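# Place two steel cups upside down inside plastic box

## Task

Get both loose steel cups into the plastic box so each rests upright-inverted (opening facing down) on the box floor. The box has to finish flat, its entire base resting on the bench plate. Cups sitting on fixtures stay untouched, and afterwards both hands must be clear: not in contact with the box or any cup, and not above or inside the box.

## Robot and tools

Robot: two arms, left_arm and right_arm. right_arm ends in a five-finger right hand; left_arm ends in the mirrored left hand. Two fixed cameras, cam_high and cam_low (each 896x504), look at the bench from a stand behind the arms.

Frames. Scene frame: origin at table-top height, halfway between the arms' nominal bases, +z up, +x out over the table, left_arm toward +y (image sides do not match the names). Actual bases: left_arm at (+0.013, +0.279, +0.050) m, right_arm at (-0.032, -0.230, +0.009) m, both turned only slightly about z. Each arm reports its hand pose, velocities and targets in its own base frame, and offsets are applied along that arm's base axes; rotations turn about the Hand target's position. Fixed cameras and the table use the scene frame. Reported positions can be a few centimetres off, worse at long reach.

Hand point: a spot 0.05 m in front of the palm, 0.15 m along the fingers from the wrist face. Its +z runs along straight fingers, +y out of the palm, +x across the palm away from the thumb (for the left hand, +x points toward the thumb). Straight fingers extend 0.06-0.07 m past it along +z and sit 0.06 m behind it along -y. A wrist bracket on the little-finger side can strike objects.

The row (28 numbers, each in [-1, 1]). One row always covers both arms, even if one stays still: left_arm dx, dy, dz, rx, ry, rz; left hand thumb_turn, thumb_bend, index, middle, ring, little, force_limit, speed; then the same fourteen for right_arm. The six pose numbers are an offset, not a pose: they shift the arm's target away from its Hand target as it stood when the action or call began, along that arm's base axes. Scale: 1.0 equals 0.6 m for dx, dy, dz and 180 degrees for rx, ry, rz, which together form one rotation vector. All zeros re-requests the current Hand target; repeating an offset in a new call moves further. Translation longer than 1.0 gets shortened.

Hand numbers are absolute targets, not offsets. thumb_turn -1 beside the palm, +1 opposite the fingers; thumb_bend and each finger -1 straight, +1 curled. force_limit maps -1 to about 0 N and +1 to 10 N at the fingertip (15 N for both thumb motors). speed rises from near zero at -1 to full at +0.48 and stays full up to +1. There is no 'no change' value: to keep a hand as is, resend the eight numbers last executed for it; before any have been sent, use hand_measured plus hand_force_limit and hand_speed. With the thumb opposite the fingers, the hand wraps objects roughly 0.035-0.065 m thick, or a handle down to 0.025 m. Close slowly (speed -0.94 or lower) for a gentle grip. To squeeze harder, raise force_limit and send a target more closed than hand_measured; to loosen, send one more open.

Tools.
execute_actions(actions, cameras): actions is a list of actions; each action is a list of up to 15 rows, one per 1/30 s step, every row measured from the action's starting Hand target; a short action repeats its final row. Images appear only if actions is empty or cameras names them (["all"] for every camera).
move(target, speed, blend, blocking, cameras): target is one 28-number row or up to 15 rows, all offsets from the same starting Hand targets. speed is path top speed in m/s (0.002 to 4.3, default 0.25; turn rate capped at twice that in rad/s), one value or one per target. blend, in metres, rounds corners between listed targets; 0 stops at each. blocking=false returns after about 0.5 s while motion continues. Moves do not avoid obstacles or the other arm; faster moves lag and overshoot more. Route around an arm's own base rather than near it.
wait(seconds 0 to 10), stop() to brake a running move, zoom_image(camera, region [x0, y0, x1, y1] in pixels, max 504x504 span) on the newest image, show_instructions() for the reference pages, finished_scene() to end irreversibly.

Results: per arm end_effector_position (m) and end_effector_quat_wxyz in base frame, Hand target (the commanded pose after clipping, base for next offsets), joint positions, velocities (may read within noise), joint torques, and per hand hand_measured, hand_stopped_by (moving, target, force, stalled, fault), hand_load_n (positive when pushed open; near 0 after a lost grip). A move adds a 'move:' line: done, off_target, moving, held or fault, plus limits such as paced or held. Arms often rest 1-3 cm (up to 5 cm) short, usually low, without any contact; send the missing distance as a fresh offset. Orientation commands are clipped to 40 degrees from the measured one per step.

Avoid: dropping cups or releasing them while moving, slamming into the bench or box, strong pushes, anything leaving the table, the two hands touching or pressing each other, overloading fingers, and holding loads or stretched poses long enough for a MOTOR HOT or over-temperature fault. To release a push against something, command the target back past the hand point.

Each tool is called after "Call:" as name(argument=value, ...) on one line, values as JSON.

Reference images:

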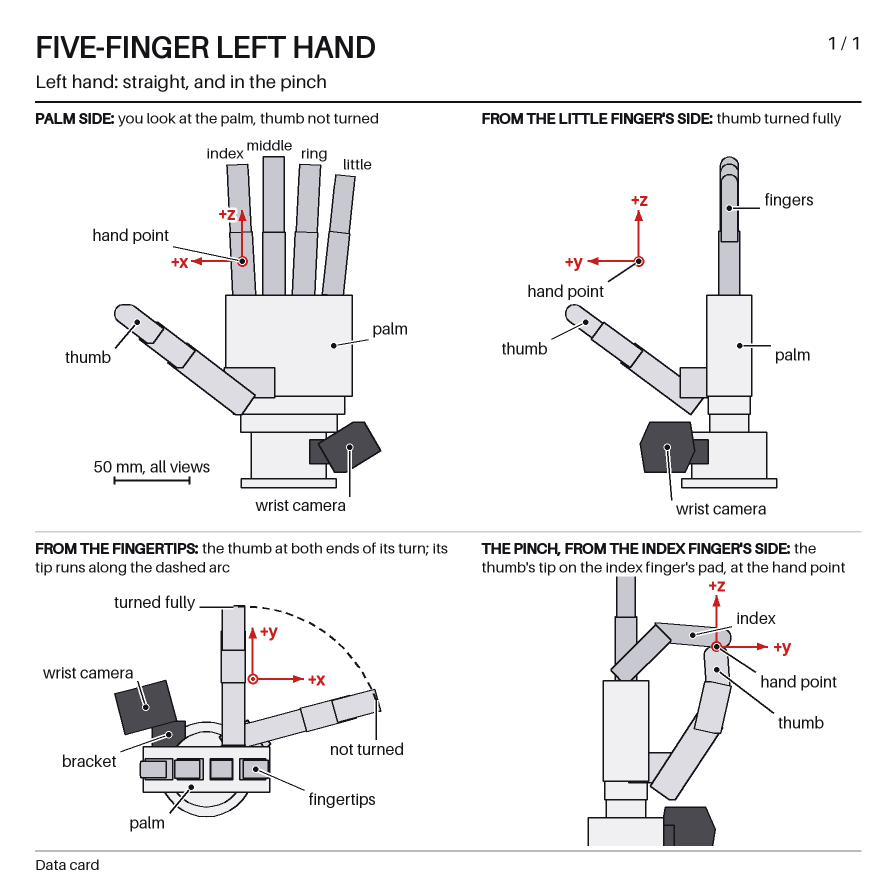

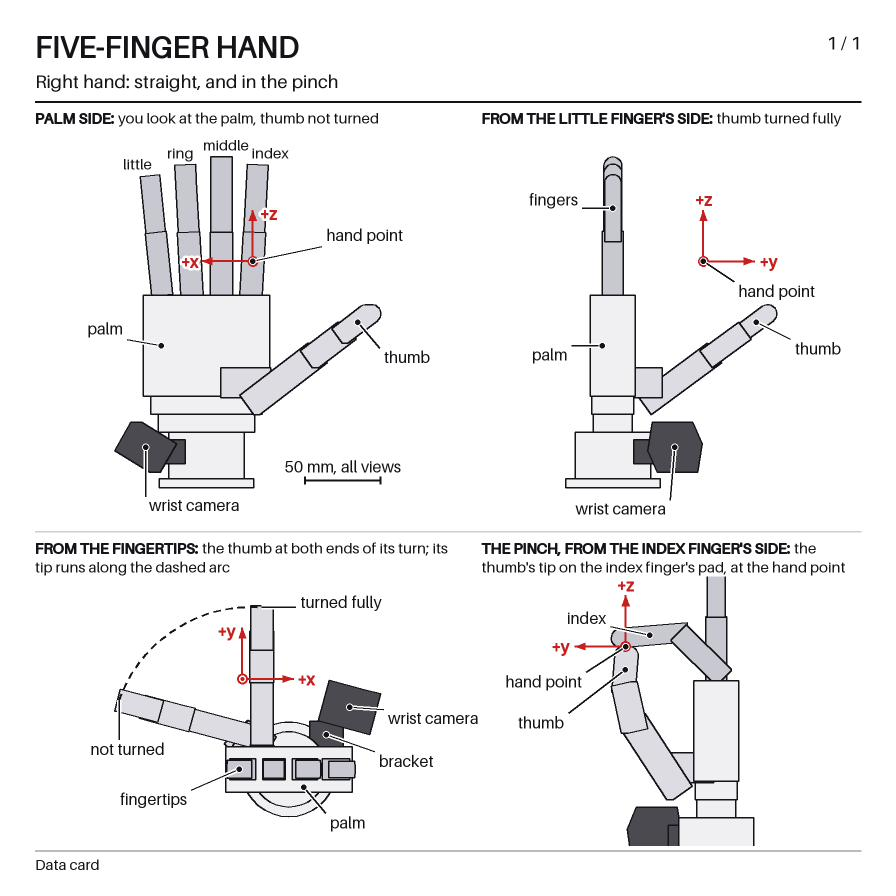

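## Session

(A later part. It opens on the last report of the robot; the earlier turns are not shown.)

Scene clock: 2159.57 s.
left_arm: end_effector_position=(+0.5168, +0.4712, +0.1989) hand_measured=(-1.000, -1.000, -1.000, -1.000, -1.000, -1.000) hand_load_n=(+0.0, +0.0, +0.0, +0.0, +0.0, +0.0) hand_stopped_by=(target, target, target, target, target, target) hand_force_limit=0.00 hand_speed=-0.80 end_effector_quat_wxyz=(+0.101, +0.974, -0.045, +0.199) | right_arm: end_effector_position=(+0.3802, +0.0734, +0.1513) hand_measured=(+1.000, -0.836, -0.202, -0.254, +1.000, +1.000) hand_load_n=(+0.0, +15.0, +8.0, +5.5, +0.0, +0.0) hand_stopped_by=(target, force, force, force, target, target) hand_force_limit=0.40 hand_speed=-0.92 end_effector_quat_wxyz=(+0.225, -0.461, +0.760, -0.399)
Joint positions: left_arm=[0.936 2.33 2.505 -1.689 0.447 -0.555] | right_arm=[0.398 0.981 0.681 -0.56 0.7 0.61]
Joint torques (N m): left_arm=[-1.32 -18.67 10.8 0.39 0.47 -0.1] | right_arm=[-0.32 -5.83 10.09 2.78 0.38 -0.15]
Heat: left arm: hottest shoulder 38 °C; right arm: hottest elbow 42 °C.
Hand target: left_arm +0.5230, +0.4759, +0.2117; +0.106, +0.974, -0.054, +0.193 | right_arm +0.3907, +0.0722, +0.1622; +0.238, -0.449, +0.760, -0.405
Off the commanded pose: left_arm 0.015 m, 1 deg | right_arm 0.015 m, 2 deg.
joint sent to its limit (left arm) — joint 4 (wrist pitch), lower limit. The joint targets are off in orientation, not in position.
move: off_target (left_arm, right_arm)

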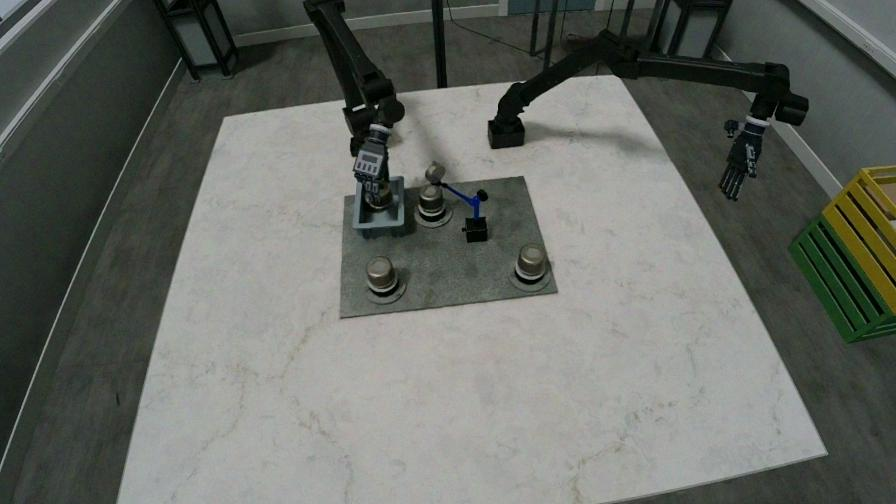

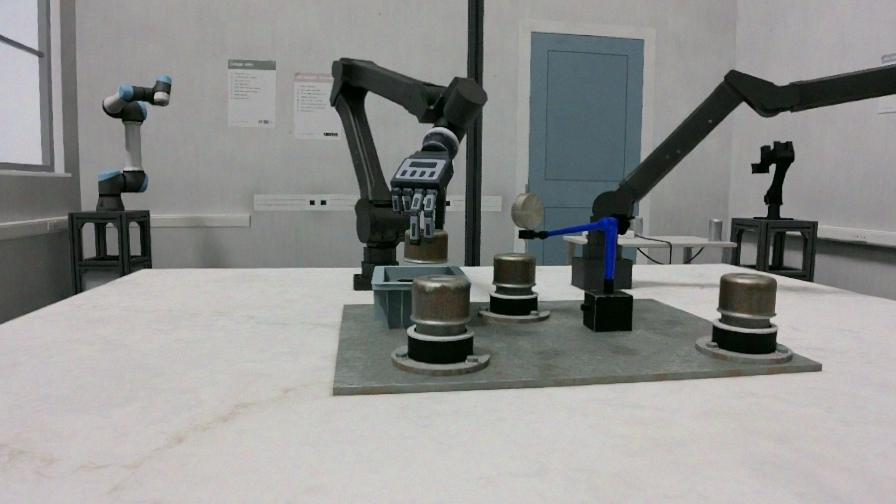

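Call:
move(target=[0,0,0,0,0,0,-1,-1,-1,-1,-1,-1,0,-0.8, 0.010,0.0105,-0.026,0,0,0,1,-0.05,0.2,0.2,1,1,0.4,-0.92], speed=0.05, cameras=["cam_high","cam_low"])

Call:
zoom_image(camera="cam_high", region=[350, 175, 410, 235])

Call:
zoom_image(camera="cam_low", region=[365, 220, 475, 330])

Scene clock: 2238.90 s.
left_arm: end_effector_position=(+0.5168, +0.4712, +0.1989) hand_measured=(-1.000, -1.000, -1.000, -1.000, -1.000, -1.000) hand_load_n=(-0.5, +0.0, +0.0, +0.0, +0.0, +0.0) hand_stopped_by=(target, target, target, target, target, target) hand_force_limit=0.00 hand_speed=-0.80 end_effector_quat_wxyz=(+0.101, +0.974, -0.045, +0.199) | right_arm: end_effector_position=(+0.3865, +0.0756, +0.1361) hand_measured=(+1.000, -0.836, -0.202, -0.254, +1.000, +1.000) hand_load_n=(+0.0, +14.5, +8.0, +5.0, +0.0, +0.0) hand_stopped_by=(target, force, force, force, target, target) hand_force_limit=0.40 hand_speed=-0.92 end_effector_quat_wxyz=(+0.222, -0.461, +0.760, -0.400)
Joint positions: left_arm=[0.936 2.33 2.505 -1.689 0.447 -0.555] | right_arm=[0.398 1.024 0.666 -0.508 0.702 0.61]
Joint torques (N m): left_arm=[-0.79 -20.48 11.02 -0.01 0.52 -0.1] | right_arm=[0.62 -6.18 9.8 2.73 0.54 -0.03]
Heat: left arm: hottest shoulder 38 °C; right arm: hottest elbow 44 °C.
Hand target: left_arm +0.5230, +0.4759, +0.2117; +0.106, +0.974, -0.054, +0.193 | right_arm +0.3968, +0.0785, +0.1467; +0.238, -0.449, +0.760, -0.404
Off the commanded pose: left_arm 0.015 m, 1 deg | right_arm 0.015 m, 2 deg.
joint sent to its limit (left arm) — joint 4 (wrist pitch), lower limit. The joint targets are off in orientation, not in position.
move: off_target (left_arm, right_arm)

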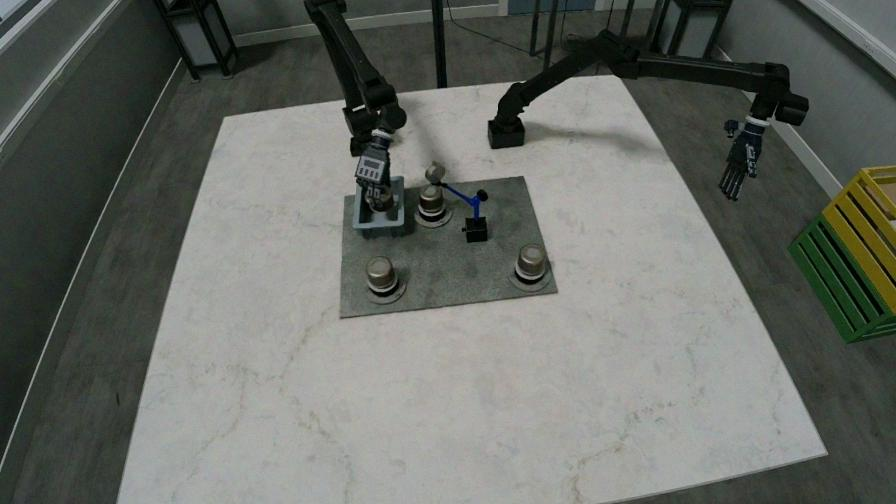

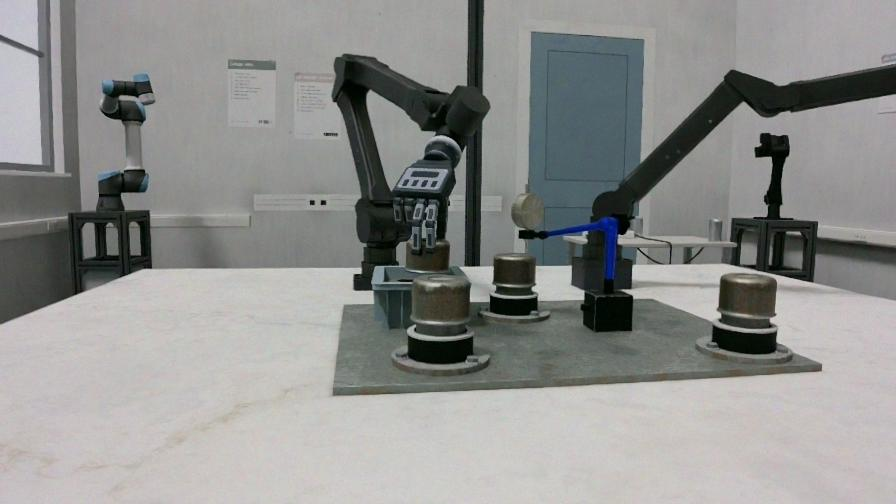

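Scaled by 8.400 from the camera's 896x504 image, which has a finer 1280x720 frame.

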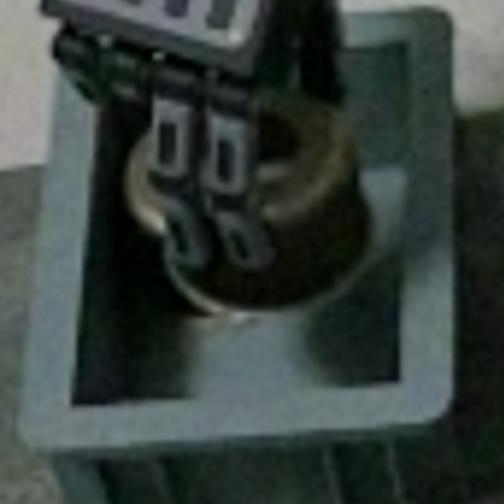

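Scaled by 4.582 from the camera's 896x504 image, which has a finer 1280x720 frame.

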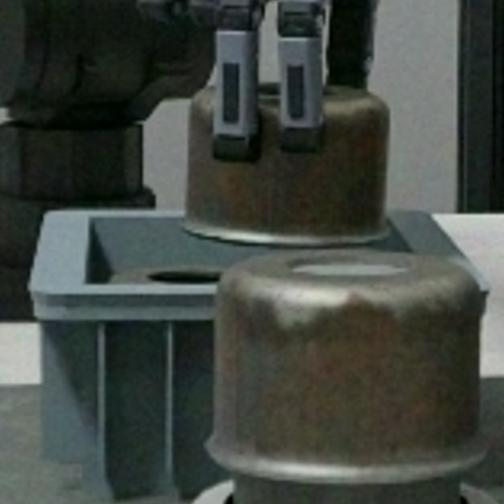

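Call:
zoom_image(camera="cam_high", region=[356, 185, 402, 231])

Call:
zoom_image(camera="cam_low", region=[370, 230, 470, 300])

Scaled by 10.957 from the camera's 896x504 image, which has a finer 1280x720 frame.

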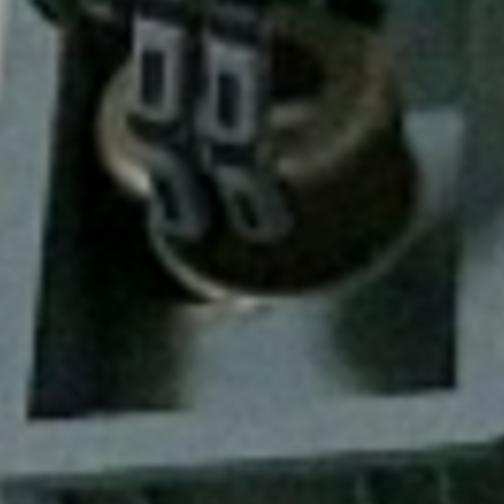

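Scaled by 5.040 from the camera's 896x504 image, which has a finer 1280x720 frame.

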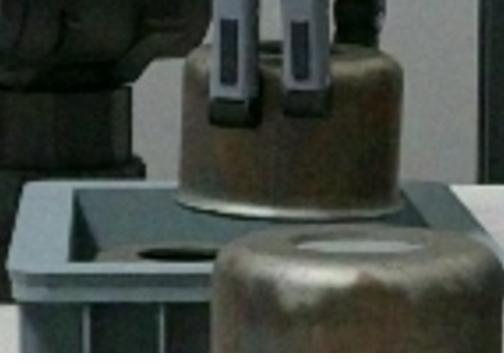

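Call:
move(target=[0,0,0,0,0,0,-1,-1,-1,-1,-1,-1,0,-0.8, 0.007,0.014,0,0,0,0,1,-0.05,0.2,0.2,1,1,0.4,-0.92], speed=0.05, cameras=["cam_high","cam_low"])

Call:
zoom_image(camera="cam_high", region=[350, 175, 410, 235])

Call:
zoom_image(camera="cam_high", region=[356, 185, 402, 231])

Call:
zoom_image(camera="cam_low", region=[370, 230, 470, 300])

Scene clock: 2271.03 s.
left_arm: end_effector_position=(+0.5168, +0.4712, +0.1989) hand_measured=(-1.000, -1.000, -1.000, -1.000, -1.000, -1.000) hand_load_n=(+0.0, +0.0, +0.0, +0.0, +0.0, +0.0) hand_stopped_by=(target, target, target, target, target, target) hand_force_limit=0.00 hand_speed=-0.80 end_effector_quat_wxyz=(+0.101, +0.974, -0.045, +0.199) | right_arm: end_effector_position=(+0.3871, +0.0766, +0.1297) hand_measured=(+1.000, -0.836, -0.202, -0.254, +1.000, +1.000) hand_load_n=(+0.0, +15.0, +8.0, +5.5, +0.0, +0.0) hand_stopped_by=(target, force, force, force, target, target) hand_force_limit=0.40 hand_speed=-0.92 end_effector_quat_wxyz=(+0.215, -0.459, +0.763, -0.401)
Joint positions: left_arm=[0.936 2.33 2.505 -1.689 0.447 -0.555] | right_arm=[0.406 1.045 0.666 -0.508 0.716 0.628]
Joint torques (N m): left_arm=[-1.32 -19.08 10.74 0.39 0.48 -0.07] | right_arm=[1.49 -6.12 11.14 2.41 0.56 0.01]
Heat: left arm: hottest shoulder 38 °C; right arm: hottest elbow 42 °C.
Hand target: left_arm +0.5230, +0.4759, +0.2117; +0.106, +0.974, -0.054, +0.193 | right_arm +0.4010, +0.0868, +0.1467; +0.238, -0.449, +0.761, -0.405
Off the commanded pose: left_arm 0.015 m, 1 deg | right_arm 0.024 m, 3 deg.
joint sent to its limit (left arm) — joint 4 (wrist pitch), lower limit. The joint targets are off in orientation, not in position.
move: off_target (left_arm, right_arm)

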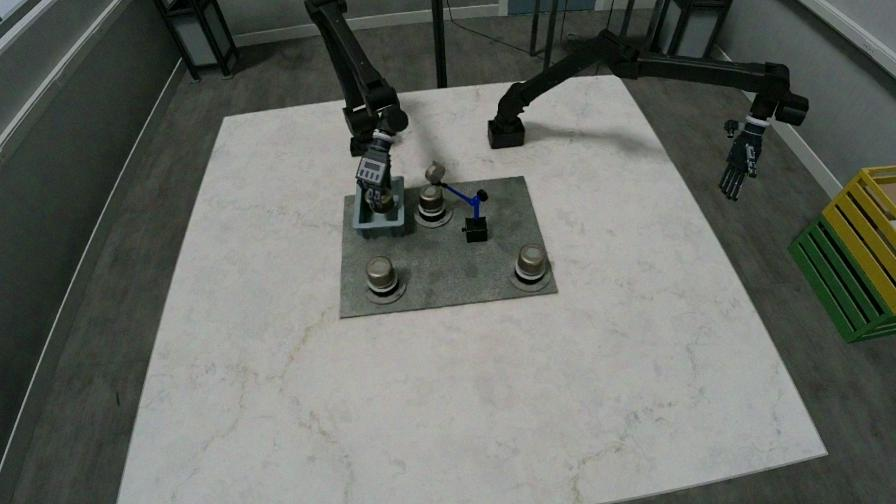

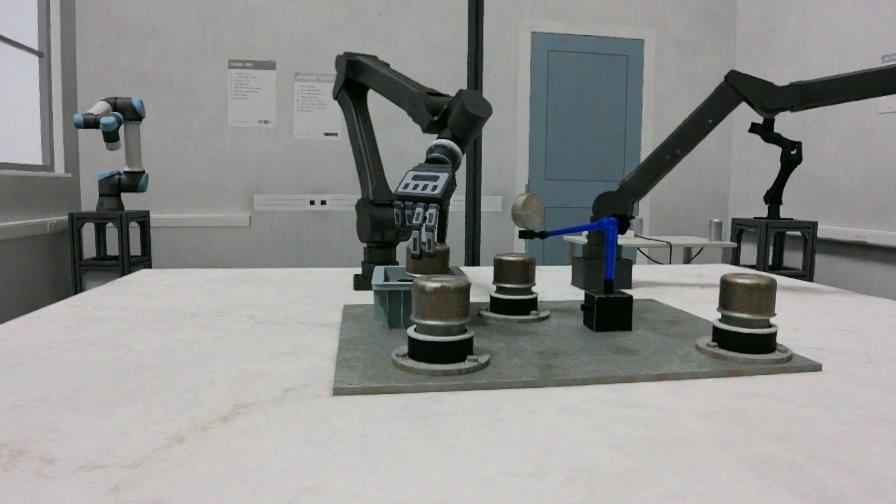

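Scaled by 8.400 from the camera's 896x504 image, which has a finer 1280x720 frame.

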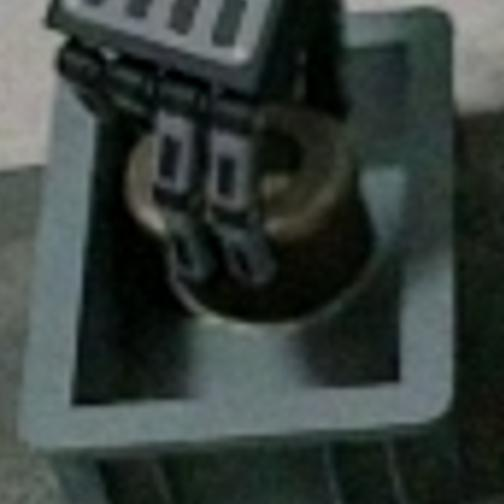

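Scaled by 10.957 from the camera's 896x504 image, which has a finer 1280x720 frame.

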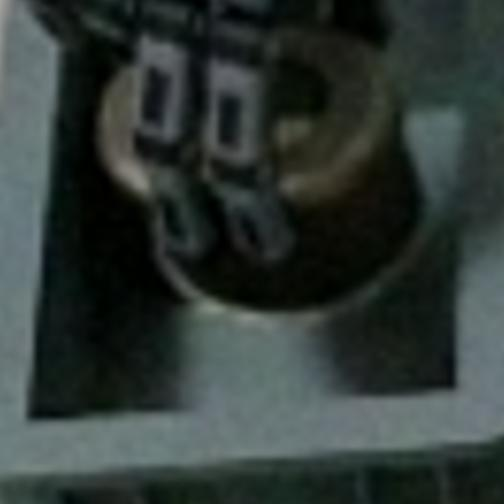

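Scaled by 5.040 from the camera's 896x504 image, which has a finer 1280x720 frame.

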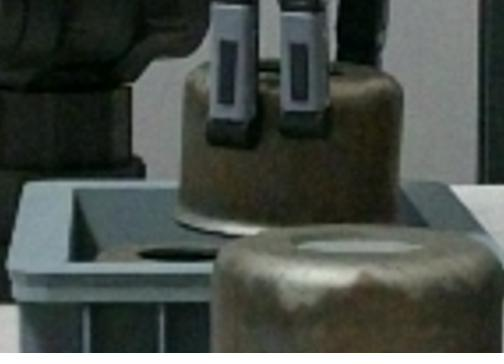

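Call:
move(target=[0,0,0,0,0,0,-1,-1,-1,-1,-1,-1,0,-0.8, 0.003,0.0125,0.006,0.01,-0.006,0.01,1,-0.05,0.2,0.2,1,1,0.4,-0.92], speed=0.05, cameras=["cam_high","cam_low"])

Call:
zoom_image(camera="cam_high", region=[356, 185, 402, 231])

Call:
zoom_image(camera="cam_low", region=[370, 230, 470, 300])

Scene clock: 2287.97 s.
left_arm: end_effector_position=(+0.5168, +0.4712, +0.1989) hand_measured=(-1.000, -1.000, -1.000, -1.000, -1.000, -1.000) hand_load_n=(+0.0, +0.0, +0.0, -0.5, +0.5, +0.0) hand_stopped_by=(target, target, target, target, target, target) hand_force_limit=0.00 hand_speed=-0.80 end_effector_quat_wxyz=(+0.101, +0.974, -0.045, +0.199) | right_arm: end_effector_position=(+0.3915, +0.0849, +0.1315) hand_measured=(+1.000, -0.836, -0.202, -0.254, +1.000, +1.000) hand_load_n=(+0.0, +14.5, +8.0, +5.0, +0.0, +0.0) hand_stopped_by=(target, force, force, force, target, target) hand_force_limit=0.40 hand_speed=-0.92 end_effector_quat_wxyz=(+0.232, -0.460, +0.763, -0.390)
Joint positions: left_arm=[0.936 2.33 2.505 -1.689 0.447 -0.555] | right_arm=[0.406 1.045 0.666 -0.482 0.684 0.629]
Joint torques (N m): left_arm=[-0.44 -19.66 10.85 -0.08 0.48 -0.13] | right_arm=[1.55 -7.47 10.41 2.84 0.32 -0.15]
Heat: left arm: hottest shoulder 38 °C; right arm: hottest elbow 42 °C.
Hand target: left_arm +0.5230, +0.4759, +0.2117; +0.106, +0.974, -0.054, +0.193 | right_arm +0.4028, +0.0943, +0.1503; +0.258, -0.453, +0.757, -0.393
Off the commanded pose: left_arm 0.015 m, 1 deg | right_arm 0.024 m, 3 deg.
joint sent to its limit (left arm) — joint 4 (wrist pitch), lower limit. The joint targets are off in orientation, not in position.
move: off_target (left_arm, right_arm)

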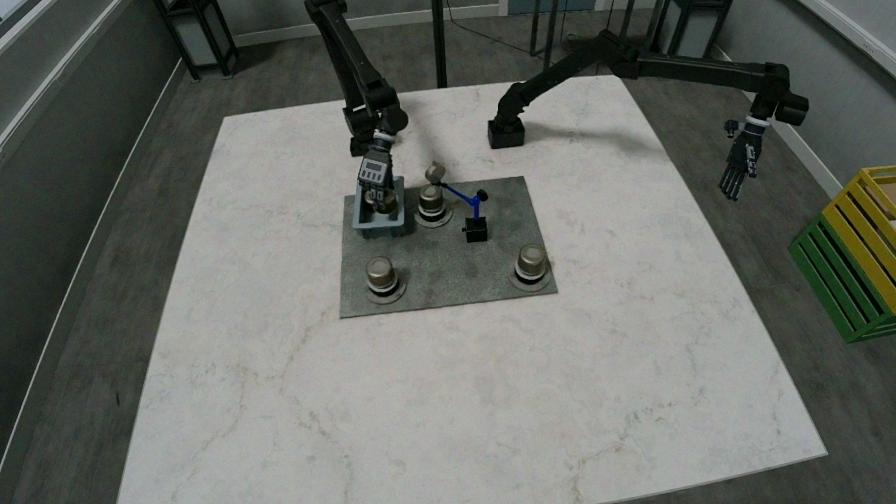

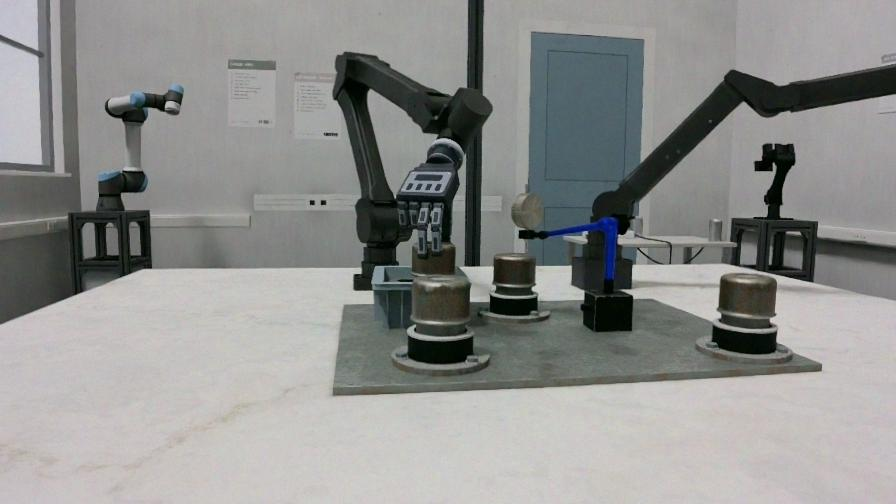

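Scaled by 10.957 from the camera's 896x504 image, which has a finer 1280x720 frame.

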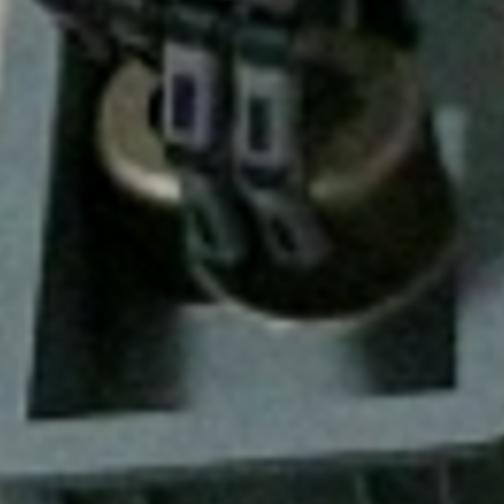

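Scaled by 5.040 from the camera's 896x504 image, which has a finer 1280x720 frame.

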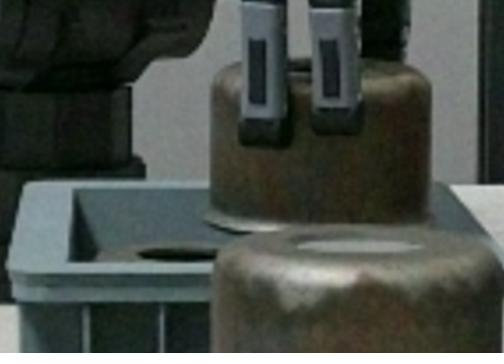

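Call:
move(target=[0,0,0,0,0,0,-1,-1,-1,-1,-1,-1,0,-0.8, -0.001,-0.0075,-0.004,0,0,0,1,-0.05,0.2,0.2,1,1,0.4,-0.92], speed=0.05, cameras=["cam_high","cam_low"])

Call:
zoom_image(camera="cam_high", region=[356, 185, 402, 231])

Call:
zoom_image(camera="cam_low", region=[370, 230, 470, 300])

Scene clock: 2303.10 s.
left_arm: end_effector_position=(+0.5168, +0.4712, +0.1989) hand_measured=(-1.000, -1.000, -1.000, -1.000, -1.000, -1.000) hand_load_n=(+0.0, +0.0, +0.0, +0.0, +0.0, +0.0) hand_stopped_by=(target, target, target, target, target, target) hand_force_limit=0.00 hand_speed=-0.80 end_effector_quat_wxyz=(+0.101, +0.974, -0.045, +0.199) | right_arm: end_effector_position=(+0.3935, +0.0873, +0.1328) hand_measured=(+1.000, -0.836, -0.202, -0.254, +1.000, +1.000) hand_load_n=(+0.0, +15.0, +8.0, +5.0, +0.0, +0.0) hand_stopped_by=(target, force, force, force, target, target) hand_force_limit=0.40 hand_speed=-0.92 end_effector_quat_wxyz=(+0.238, -0.463, +0.760, -0.389)
Joint positions: left_arm=[0.936 2.33 2.505 -1.689 0.447 -0.555] | right_arm=[0.406 1.045 0.666 -0.468 0.676 0.618]
Joint torques (N m): left_arm=[-0.56 -18.43 10.84 -0.03 0.47 -0.1] | right_arm=[0.56 -7.65 9.55 2.84 0.32 -0.11]
Heat: left arm: hottest shoulder 38 °C; right arm: hottest elbow 42 °C.
Hand target: left_arm +0.5230, +0.4759, +0.2117; +0.106, +0.974, -0.054, +0.193 | right_arm +0.4022, +0.0898, +0.1478; +0.258, -0.453, +0.757, -0.393
Off the commanded pose: left_arm 0.015 m, 1 deg | right_arm 0.018 m, 3 deg.
joint sent to its limit (left arm) — joint 4 (wrist pitch), lower limit. The joint targets are off in orientation, not in position.
move: off_target (left_arm, right_arm)

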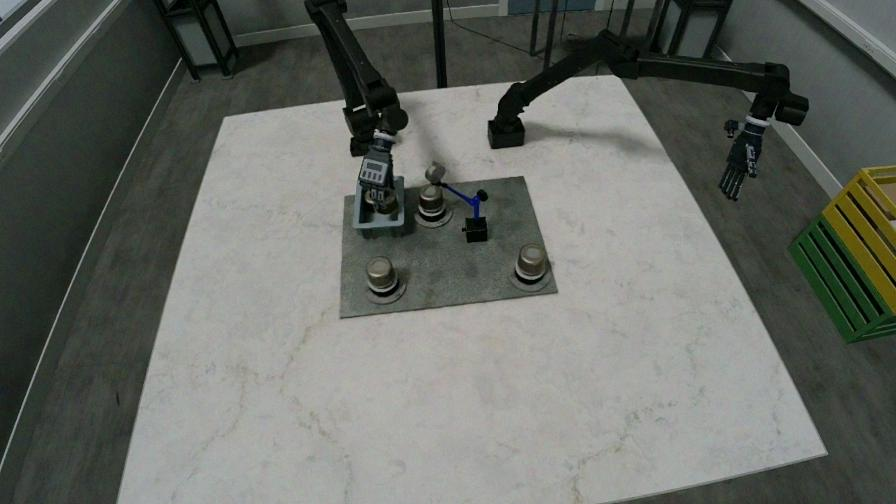

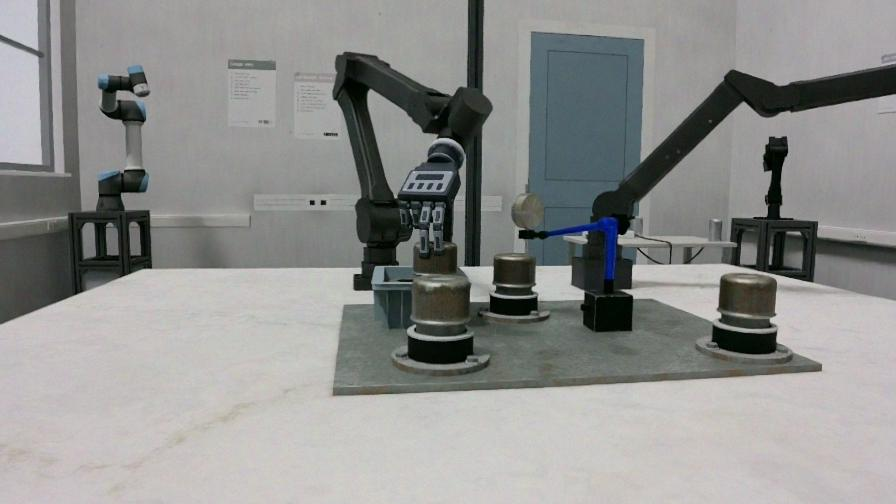

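Scaled by 10.957 from the camera's 896x504 image, which has a finer 1280x720 frame.

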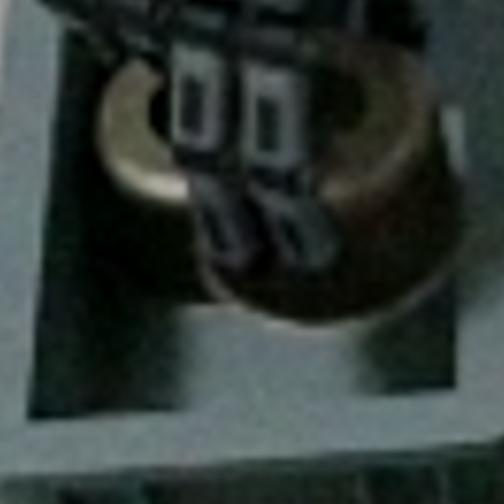

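Scaled by 5.040 from the camera's 896x504 image, which has a finer 1280x720 frame.

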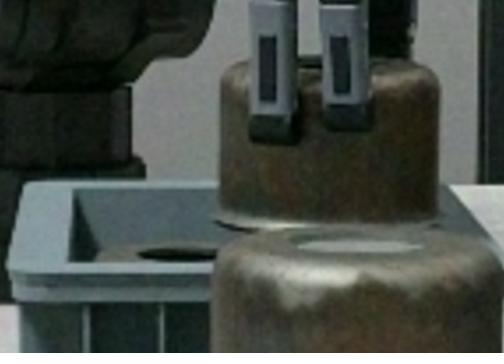

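Call:
move(target=[0,0,0,0,0,0,-1,-1,-1,-1,-1,-1,0,-0.8, -0.002,-0.011,-0.004,0,0,0,1,-0.05,0.2,0.2,1,1,0.4,-0.92], speed=0.05)

Scene clock: 2307.47 s.
left_arm: end_effector_position=(+0.5168, +0.4712, +0.1989) hand_measured=(-1.000, -1.000, -1.000, -1.000, -1.000, -1.000) hand_load_n=(+0.0, +0.0, +0.0, +0.0, +0.0, +0.0) hand_stopped_by=(target, target, target, target, target, target) hand_force_limit=0.00 hand_speed=-0.80 end_effector_quat_wxyz=(+0.101, +0.974, -0.045, +0.199) | right_arm: end_effector_position=(+0.3918, +0.0856, +0.1281) hand_measured=(+1.000, -0.836, -0.202, -0.254, +1.000, +1.000) hand_load_n=(+0.0, +14.5, +8.0, +5.0, +0.0, +0.0) hand_stopped_by=(target, force, force, force, target, target) hand_force_limit=0.40 hand_speed=-0.92 end_effector_quat_wxyz=(+0.238, -0.468, +0.758, -0.386)
Joint positions: left_arm=[0.936 2.33 2.505 -1.689 0.447 -0.555] | right_arm=[0.398 1.042 0.652 -0.452 0.663 0.603]
Joint torques (N m): left_arm=[-1.67 -19.78 10.73 0.05 0.5 -0.12] | right_arm=[-0.15 -8.29 9.42 2.8 0.29 -0.13]
Heat: left arm: hottest elbow 39 °C; right arm: hottest elbow 42 °C.
Hand target: left_arm +0.5230, +0.4759, +0.2117; +0.106, +0.974, -0.054, +0.193 | right_arm +0.4009, +0.0833, +0.1453; +0.259, -0.453, +0.757, -0.393
Off the commanded pose: left_arm 0.015 m, 1 deg | right_arm 0.020 m, 3 deg.
joint sent to its limit (left arm) — joint 4 (wrist pitch), lower limit. The joint targets are off in orientation, not in position.
move: off_target (left_arm, right_arm)

Call:
wait(seconds=0.2, cameras=["cam_high","cam_low"])

Call:
zoom_image(camera="cam_high", region=[356, 185, 402, 231])

Call:
zoom_image(camera="cam_low", region=[370, 230, 470, 300])

Scene clock: 2313.13 s.
left_arm: end_effector_position=(+0.5168, +0.4712, +0.1989) hand_measured=(-1.000, -1.000, -1.000, -1.000, -1.000, -1.000) hand_load_n=(+0.0, +0.0, +0.0, +0.0, +0.0, +0.0) hand_stopped_by=(target, target, target, target, target, target) hand_force_limit=0.00 hand_speed=-0.80 end_effector_quat_wxyz=(+0.101, +0.974, -0.045, +0.199) | right_arm: end_effector_position=(+0.3918, +0.0856, +0.1281) hand_measured=(+1.000, -0.836, -0.202, -0.254, +1.000, +1.000) hand_load_n=(+0.0, +14.5, +8.0, +5.0, +0.0, +0.0) hand_stopped_by=(target, force, force, force, target, target) hand_force_limit=0.40 hand_speed=-0.92 end_effector_quat_wxyz=(+0.238, -0.468, +0.758, -0.387)
Joint positions: left_arm=[0.936 2.33 2.505 -1.689 0.447 -0.555] | right_arm=[0.398 1.042 0.652 -0.452 0.663 0.602]
Joint torques (N m): left_arm=[-0.79 -18.96 10.8 0.12 0.53 -0.04] | right_arm=[-0.26 -8.23 9.44 2.76 0.3 -0.17]
Heat: left arm: hottest elbow 39 °C; right arm: hottest elbow 42 °C.
Hand target: left_arm +0.5230, +0.4759, +0.2117; +0.106, +0.974, -0.054, +0.193 | right_arm +0.4009, +0.0833, +0.1453; +0.259, -0.453, +0.757, -0.393
Off the commanded pose: left_arm 0.015 m, 1 deg | right_arm 0.020 m, 3 deg.
wait: 0.20 s; at rest from the start

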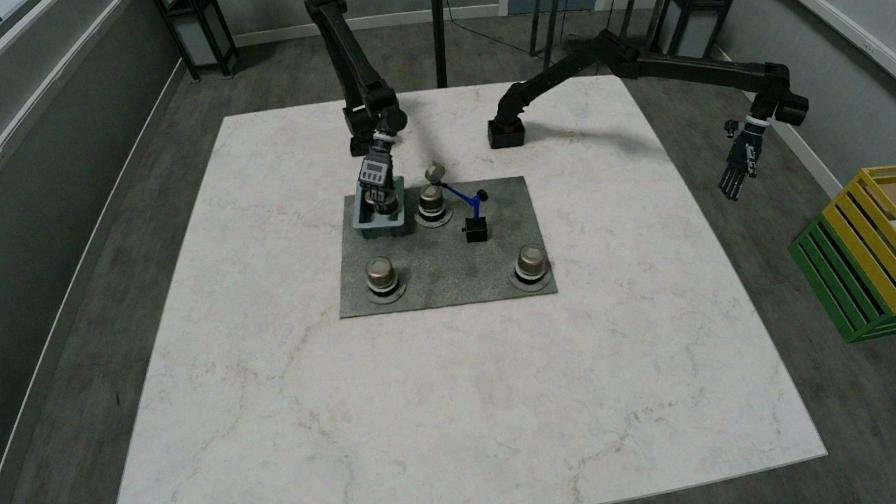

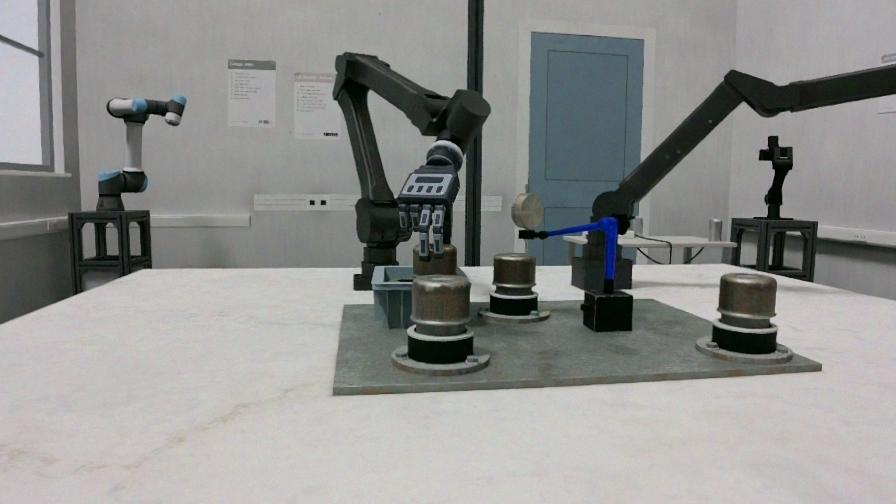

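Scaled by 10.957 from the camera's 896x504 image, which has a finer 1280x720 frame.

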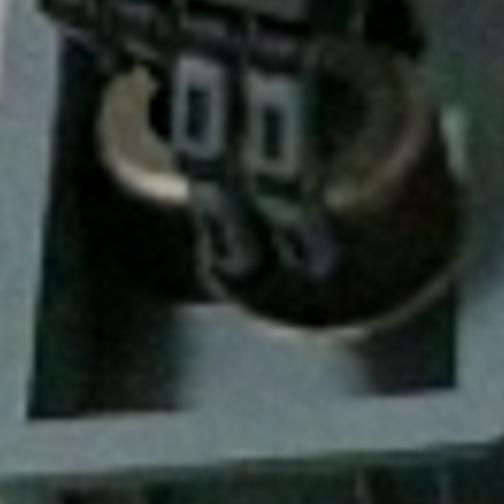

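Scaled by 5.040 from the camera's 896x504 image, which has a finer 1280x720 frame.

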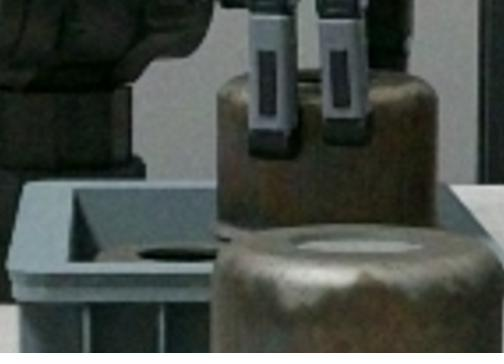

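Call:
move(target=[0,0,0,0,0,0,-1,-1,-1,-1,-1,-1,0,-0.8, -0.002,-0.0125,0.007,0,0,0,1,-0.05,0.2,0.2,1,1,0.4,-0.92], speed=0.05, cameras=["cam_high","cam_low"])

Call:
zoom_image(camera="cam_high", region=[356, 185, 402, 231])

Call:
zoom_image(camera="cam_low", region=[370, 230, 470, 300])

Scene clock: 2323.43 s.
left_arm: end_effector_position=(+0.5168, +0.4712, +0.1989) hand_measured=(-1.000, -1.000, -1.000, -1.000, -1.000, -1.000) hand_load_n=(+0.0, +0.0, +0.0, +0.0, +0.0, +0.0) hand_stopped_by=(target, target, target, target, target, target) hand_force_limit=0.00 hand_speed=-0.80 end_effector_quat_wxyz=(+0.101, +0.974, -0.045, +0.199) | right_arm: end_effector_position=(+0.3911, +0.0780, +0.1316) hand_measured=(+1.000, -0.836, -0.202, -0.254, +1.000, +1.000) hand_load_n=(+0.0, +14.5, +8.0, +5.0, +0.0, +0.0) hand_stopped_by=(target, force, force, force, target, target) hand_force_limit=0.40 hand_speed=-0.92 end_effector_quat_wxyz=(+0.238, -0.468, +0.758, -0.386)
Joint positions: left_arm=[0.936 2.33 2.505 -1.689 0.447 -0.555] | right_arm=[0.375 1.024 0.648 -0.452 0.647 0.581]
Joint torques (N m): left_arm=[-1.61 -19.19 10.82 0.16 0.5 -0.11] | right_arm=[-0.21 -8.12 9.7 2.59 0.3 -0.14]
Heat: left arm: hottest elbow 39 °C; right arm: hottest elbow 42 °C.
Hand target: left_arm +0.5230, +0.4759, +0.2117; +0.106, +0.974, -0.054, +0.193 | right_arm +0.3998, +0.0758, +0.1496; +0.259, -0.453, +0.757, -0.393
Off the commanded pose: left_arm 0.015 m, 1 deg | right_arm 0.020 m, 3 deg.
joint sent to its limit (left arm) — joint 4 (wrist pitch), lower limit. The joint targets are off in orientation, not in position.
move: off_target (left_arm, right_arm)

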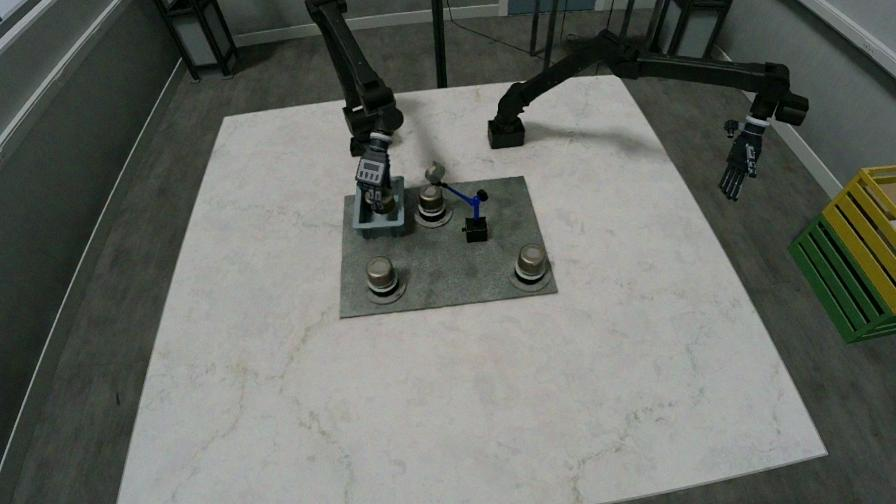

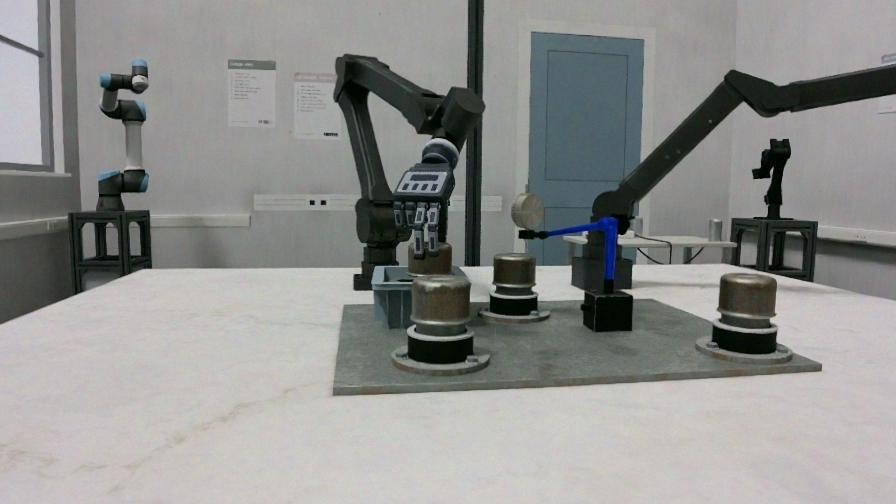

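Scaled by 10.957 from the camera's 896x504 image, which has a finer 1280x720 frame.

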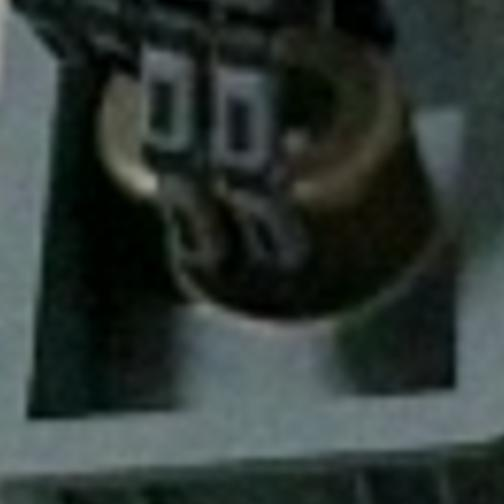

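Scaled by 5.040 from the camera's 896x504 image, which has a finer 1280x720 frame.

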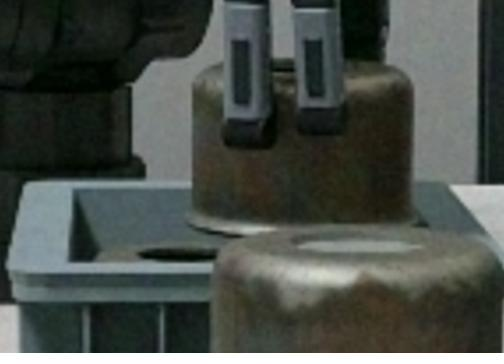

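Call:
move(target=[0,0,0,0,0,0,-1,-1,-1,-1,-1,-1,0,-0.8, -0.004,0.004,-0.035,0,0,0,1,-0.05,0.2,0.2,1,1,0.4,-0.92], speed=0.05, cameras=["cam_high","cam_low"])

Call:
zoom_image(camera="cam_high", region=[356, 185, 402, 231])

Call:
zoom_image(camera="cam_low", region=[370, 230, 470, 300])

Scene clock: 2337.17 s.
left_arm: end_effector_position=(+0.5168, +0.4712, +0.1989) hand_measured=(-1.000, -1.000, -1.000, -1.000, -1.000, -1.000) hand_load_n=(+0.0, -0.5, +0.0, +0.0, +0.0, +0.0) hand_stopped_by=(target, target, target, target, target, target) hand_force_limit=0.00 hand_speed=-0.80 end_effector_quat_wxyz=(+0.101, +0.974, -0.045, +0.199) | right_arm: end_effector_position=(+0.3868, +0.0761, +0.1173) hand_measured=(+1.000, -0.836, -0.202, -0.254, +1.000, +1.000) hand_load_n=(-0.5, +14.5, +8.0, +5.0, +0.0, +0.0) hand_stopped_by=(target, force, force, force, target, target) hand_force_limit=0.40 hand_speed=-0.92 end_effector_quat_wxyz=(+0.242, -0.465, +0.758, -0.388)
Joint positions: left_arm=[0.936 2.33 2.505 -1.689 0.447 -0.555] | right_arm=[0.375 1.024 0.603 -0.398 0.648 0.581]
Joint torques (N m): left_arm=[-0.56 -19.02 10.69 0.14 0.5 -0.19] | right_arm=[0.67 -6.07 9.63 2.93 0.49 -0.07]
Heat: left arm: hottest elbow 39 °C; right arm: hottest elbow 43 °C.
Hand target: left_arm +0.5230, +0.4759, +0.2117; +0.106, +0.974, -0.054, +0.193 | right_arm +0.3974, +0.0782, +0.1287; +0.259, -0.453, +0.757, -0.393
Off the commanded pose: left_arm 0.015 m, 1 deg | right_arm 0.016 m, 2 deg.
joint sent to its limit (left arm) — joint 4 (wrist pitch), lower limit. The joint targets are off in orientation, not in position.
move: off_target (left_arm, right_arm)

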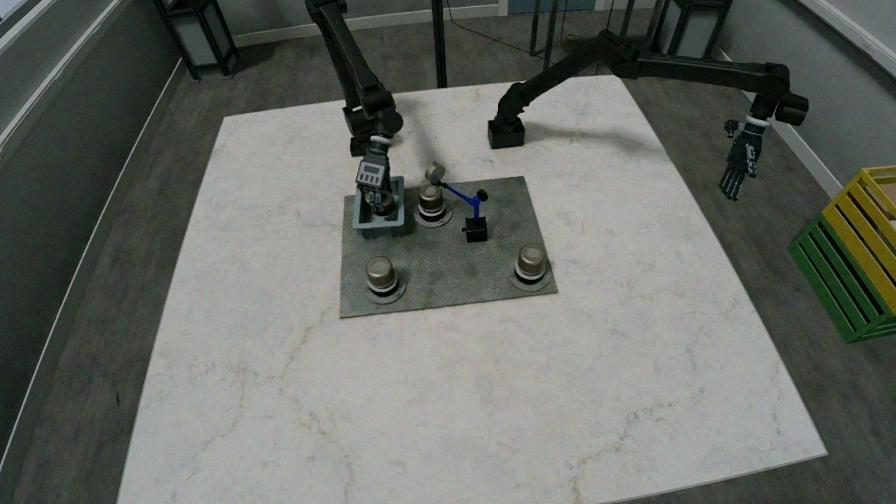

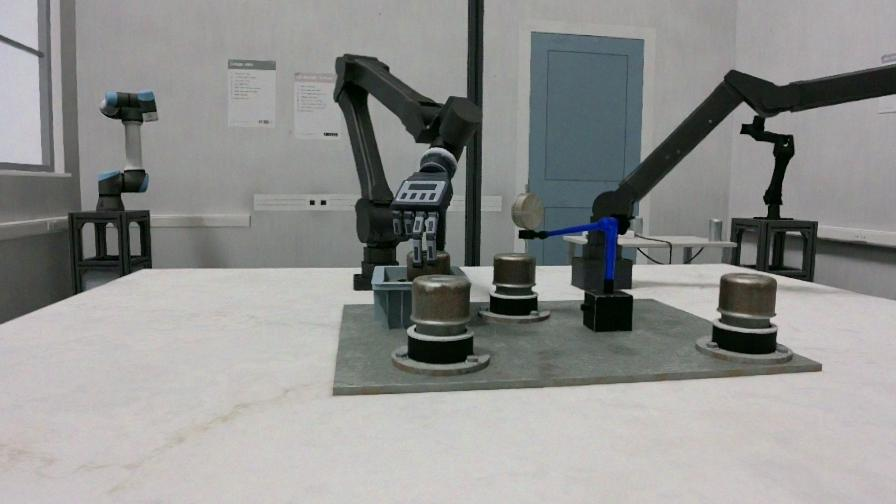

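Scaled by 10.957 from the camera's 896x504 image, which has a finer 1280x720 frame.

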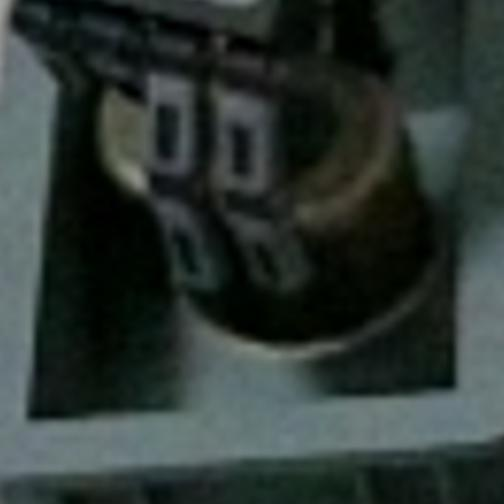

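Scaled by 5.040 from the camera's 896x504 image, which has a finer 1280x720 frame.

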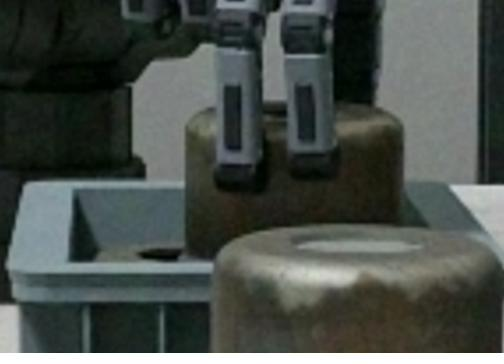

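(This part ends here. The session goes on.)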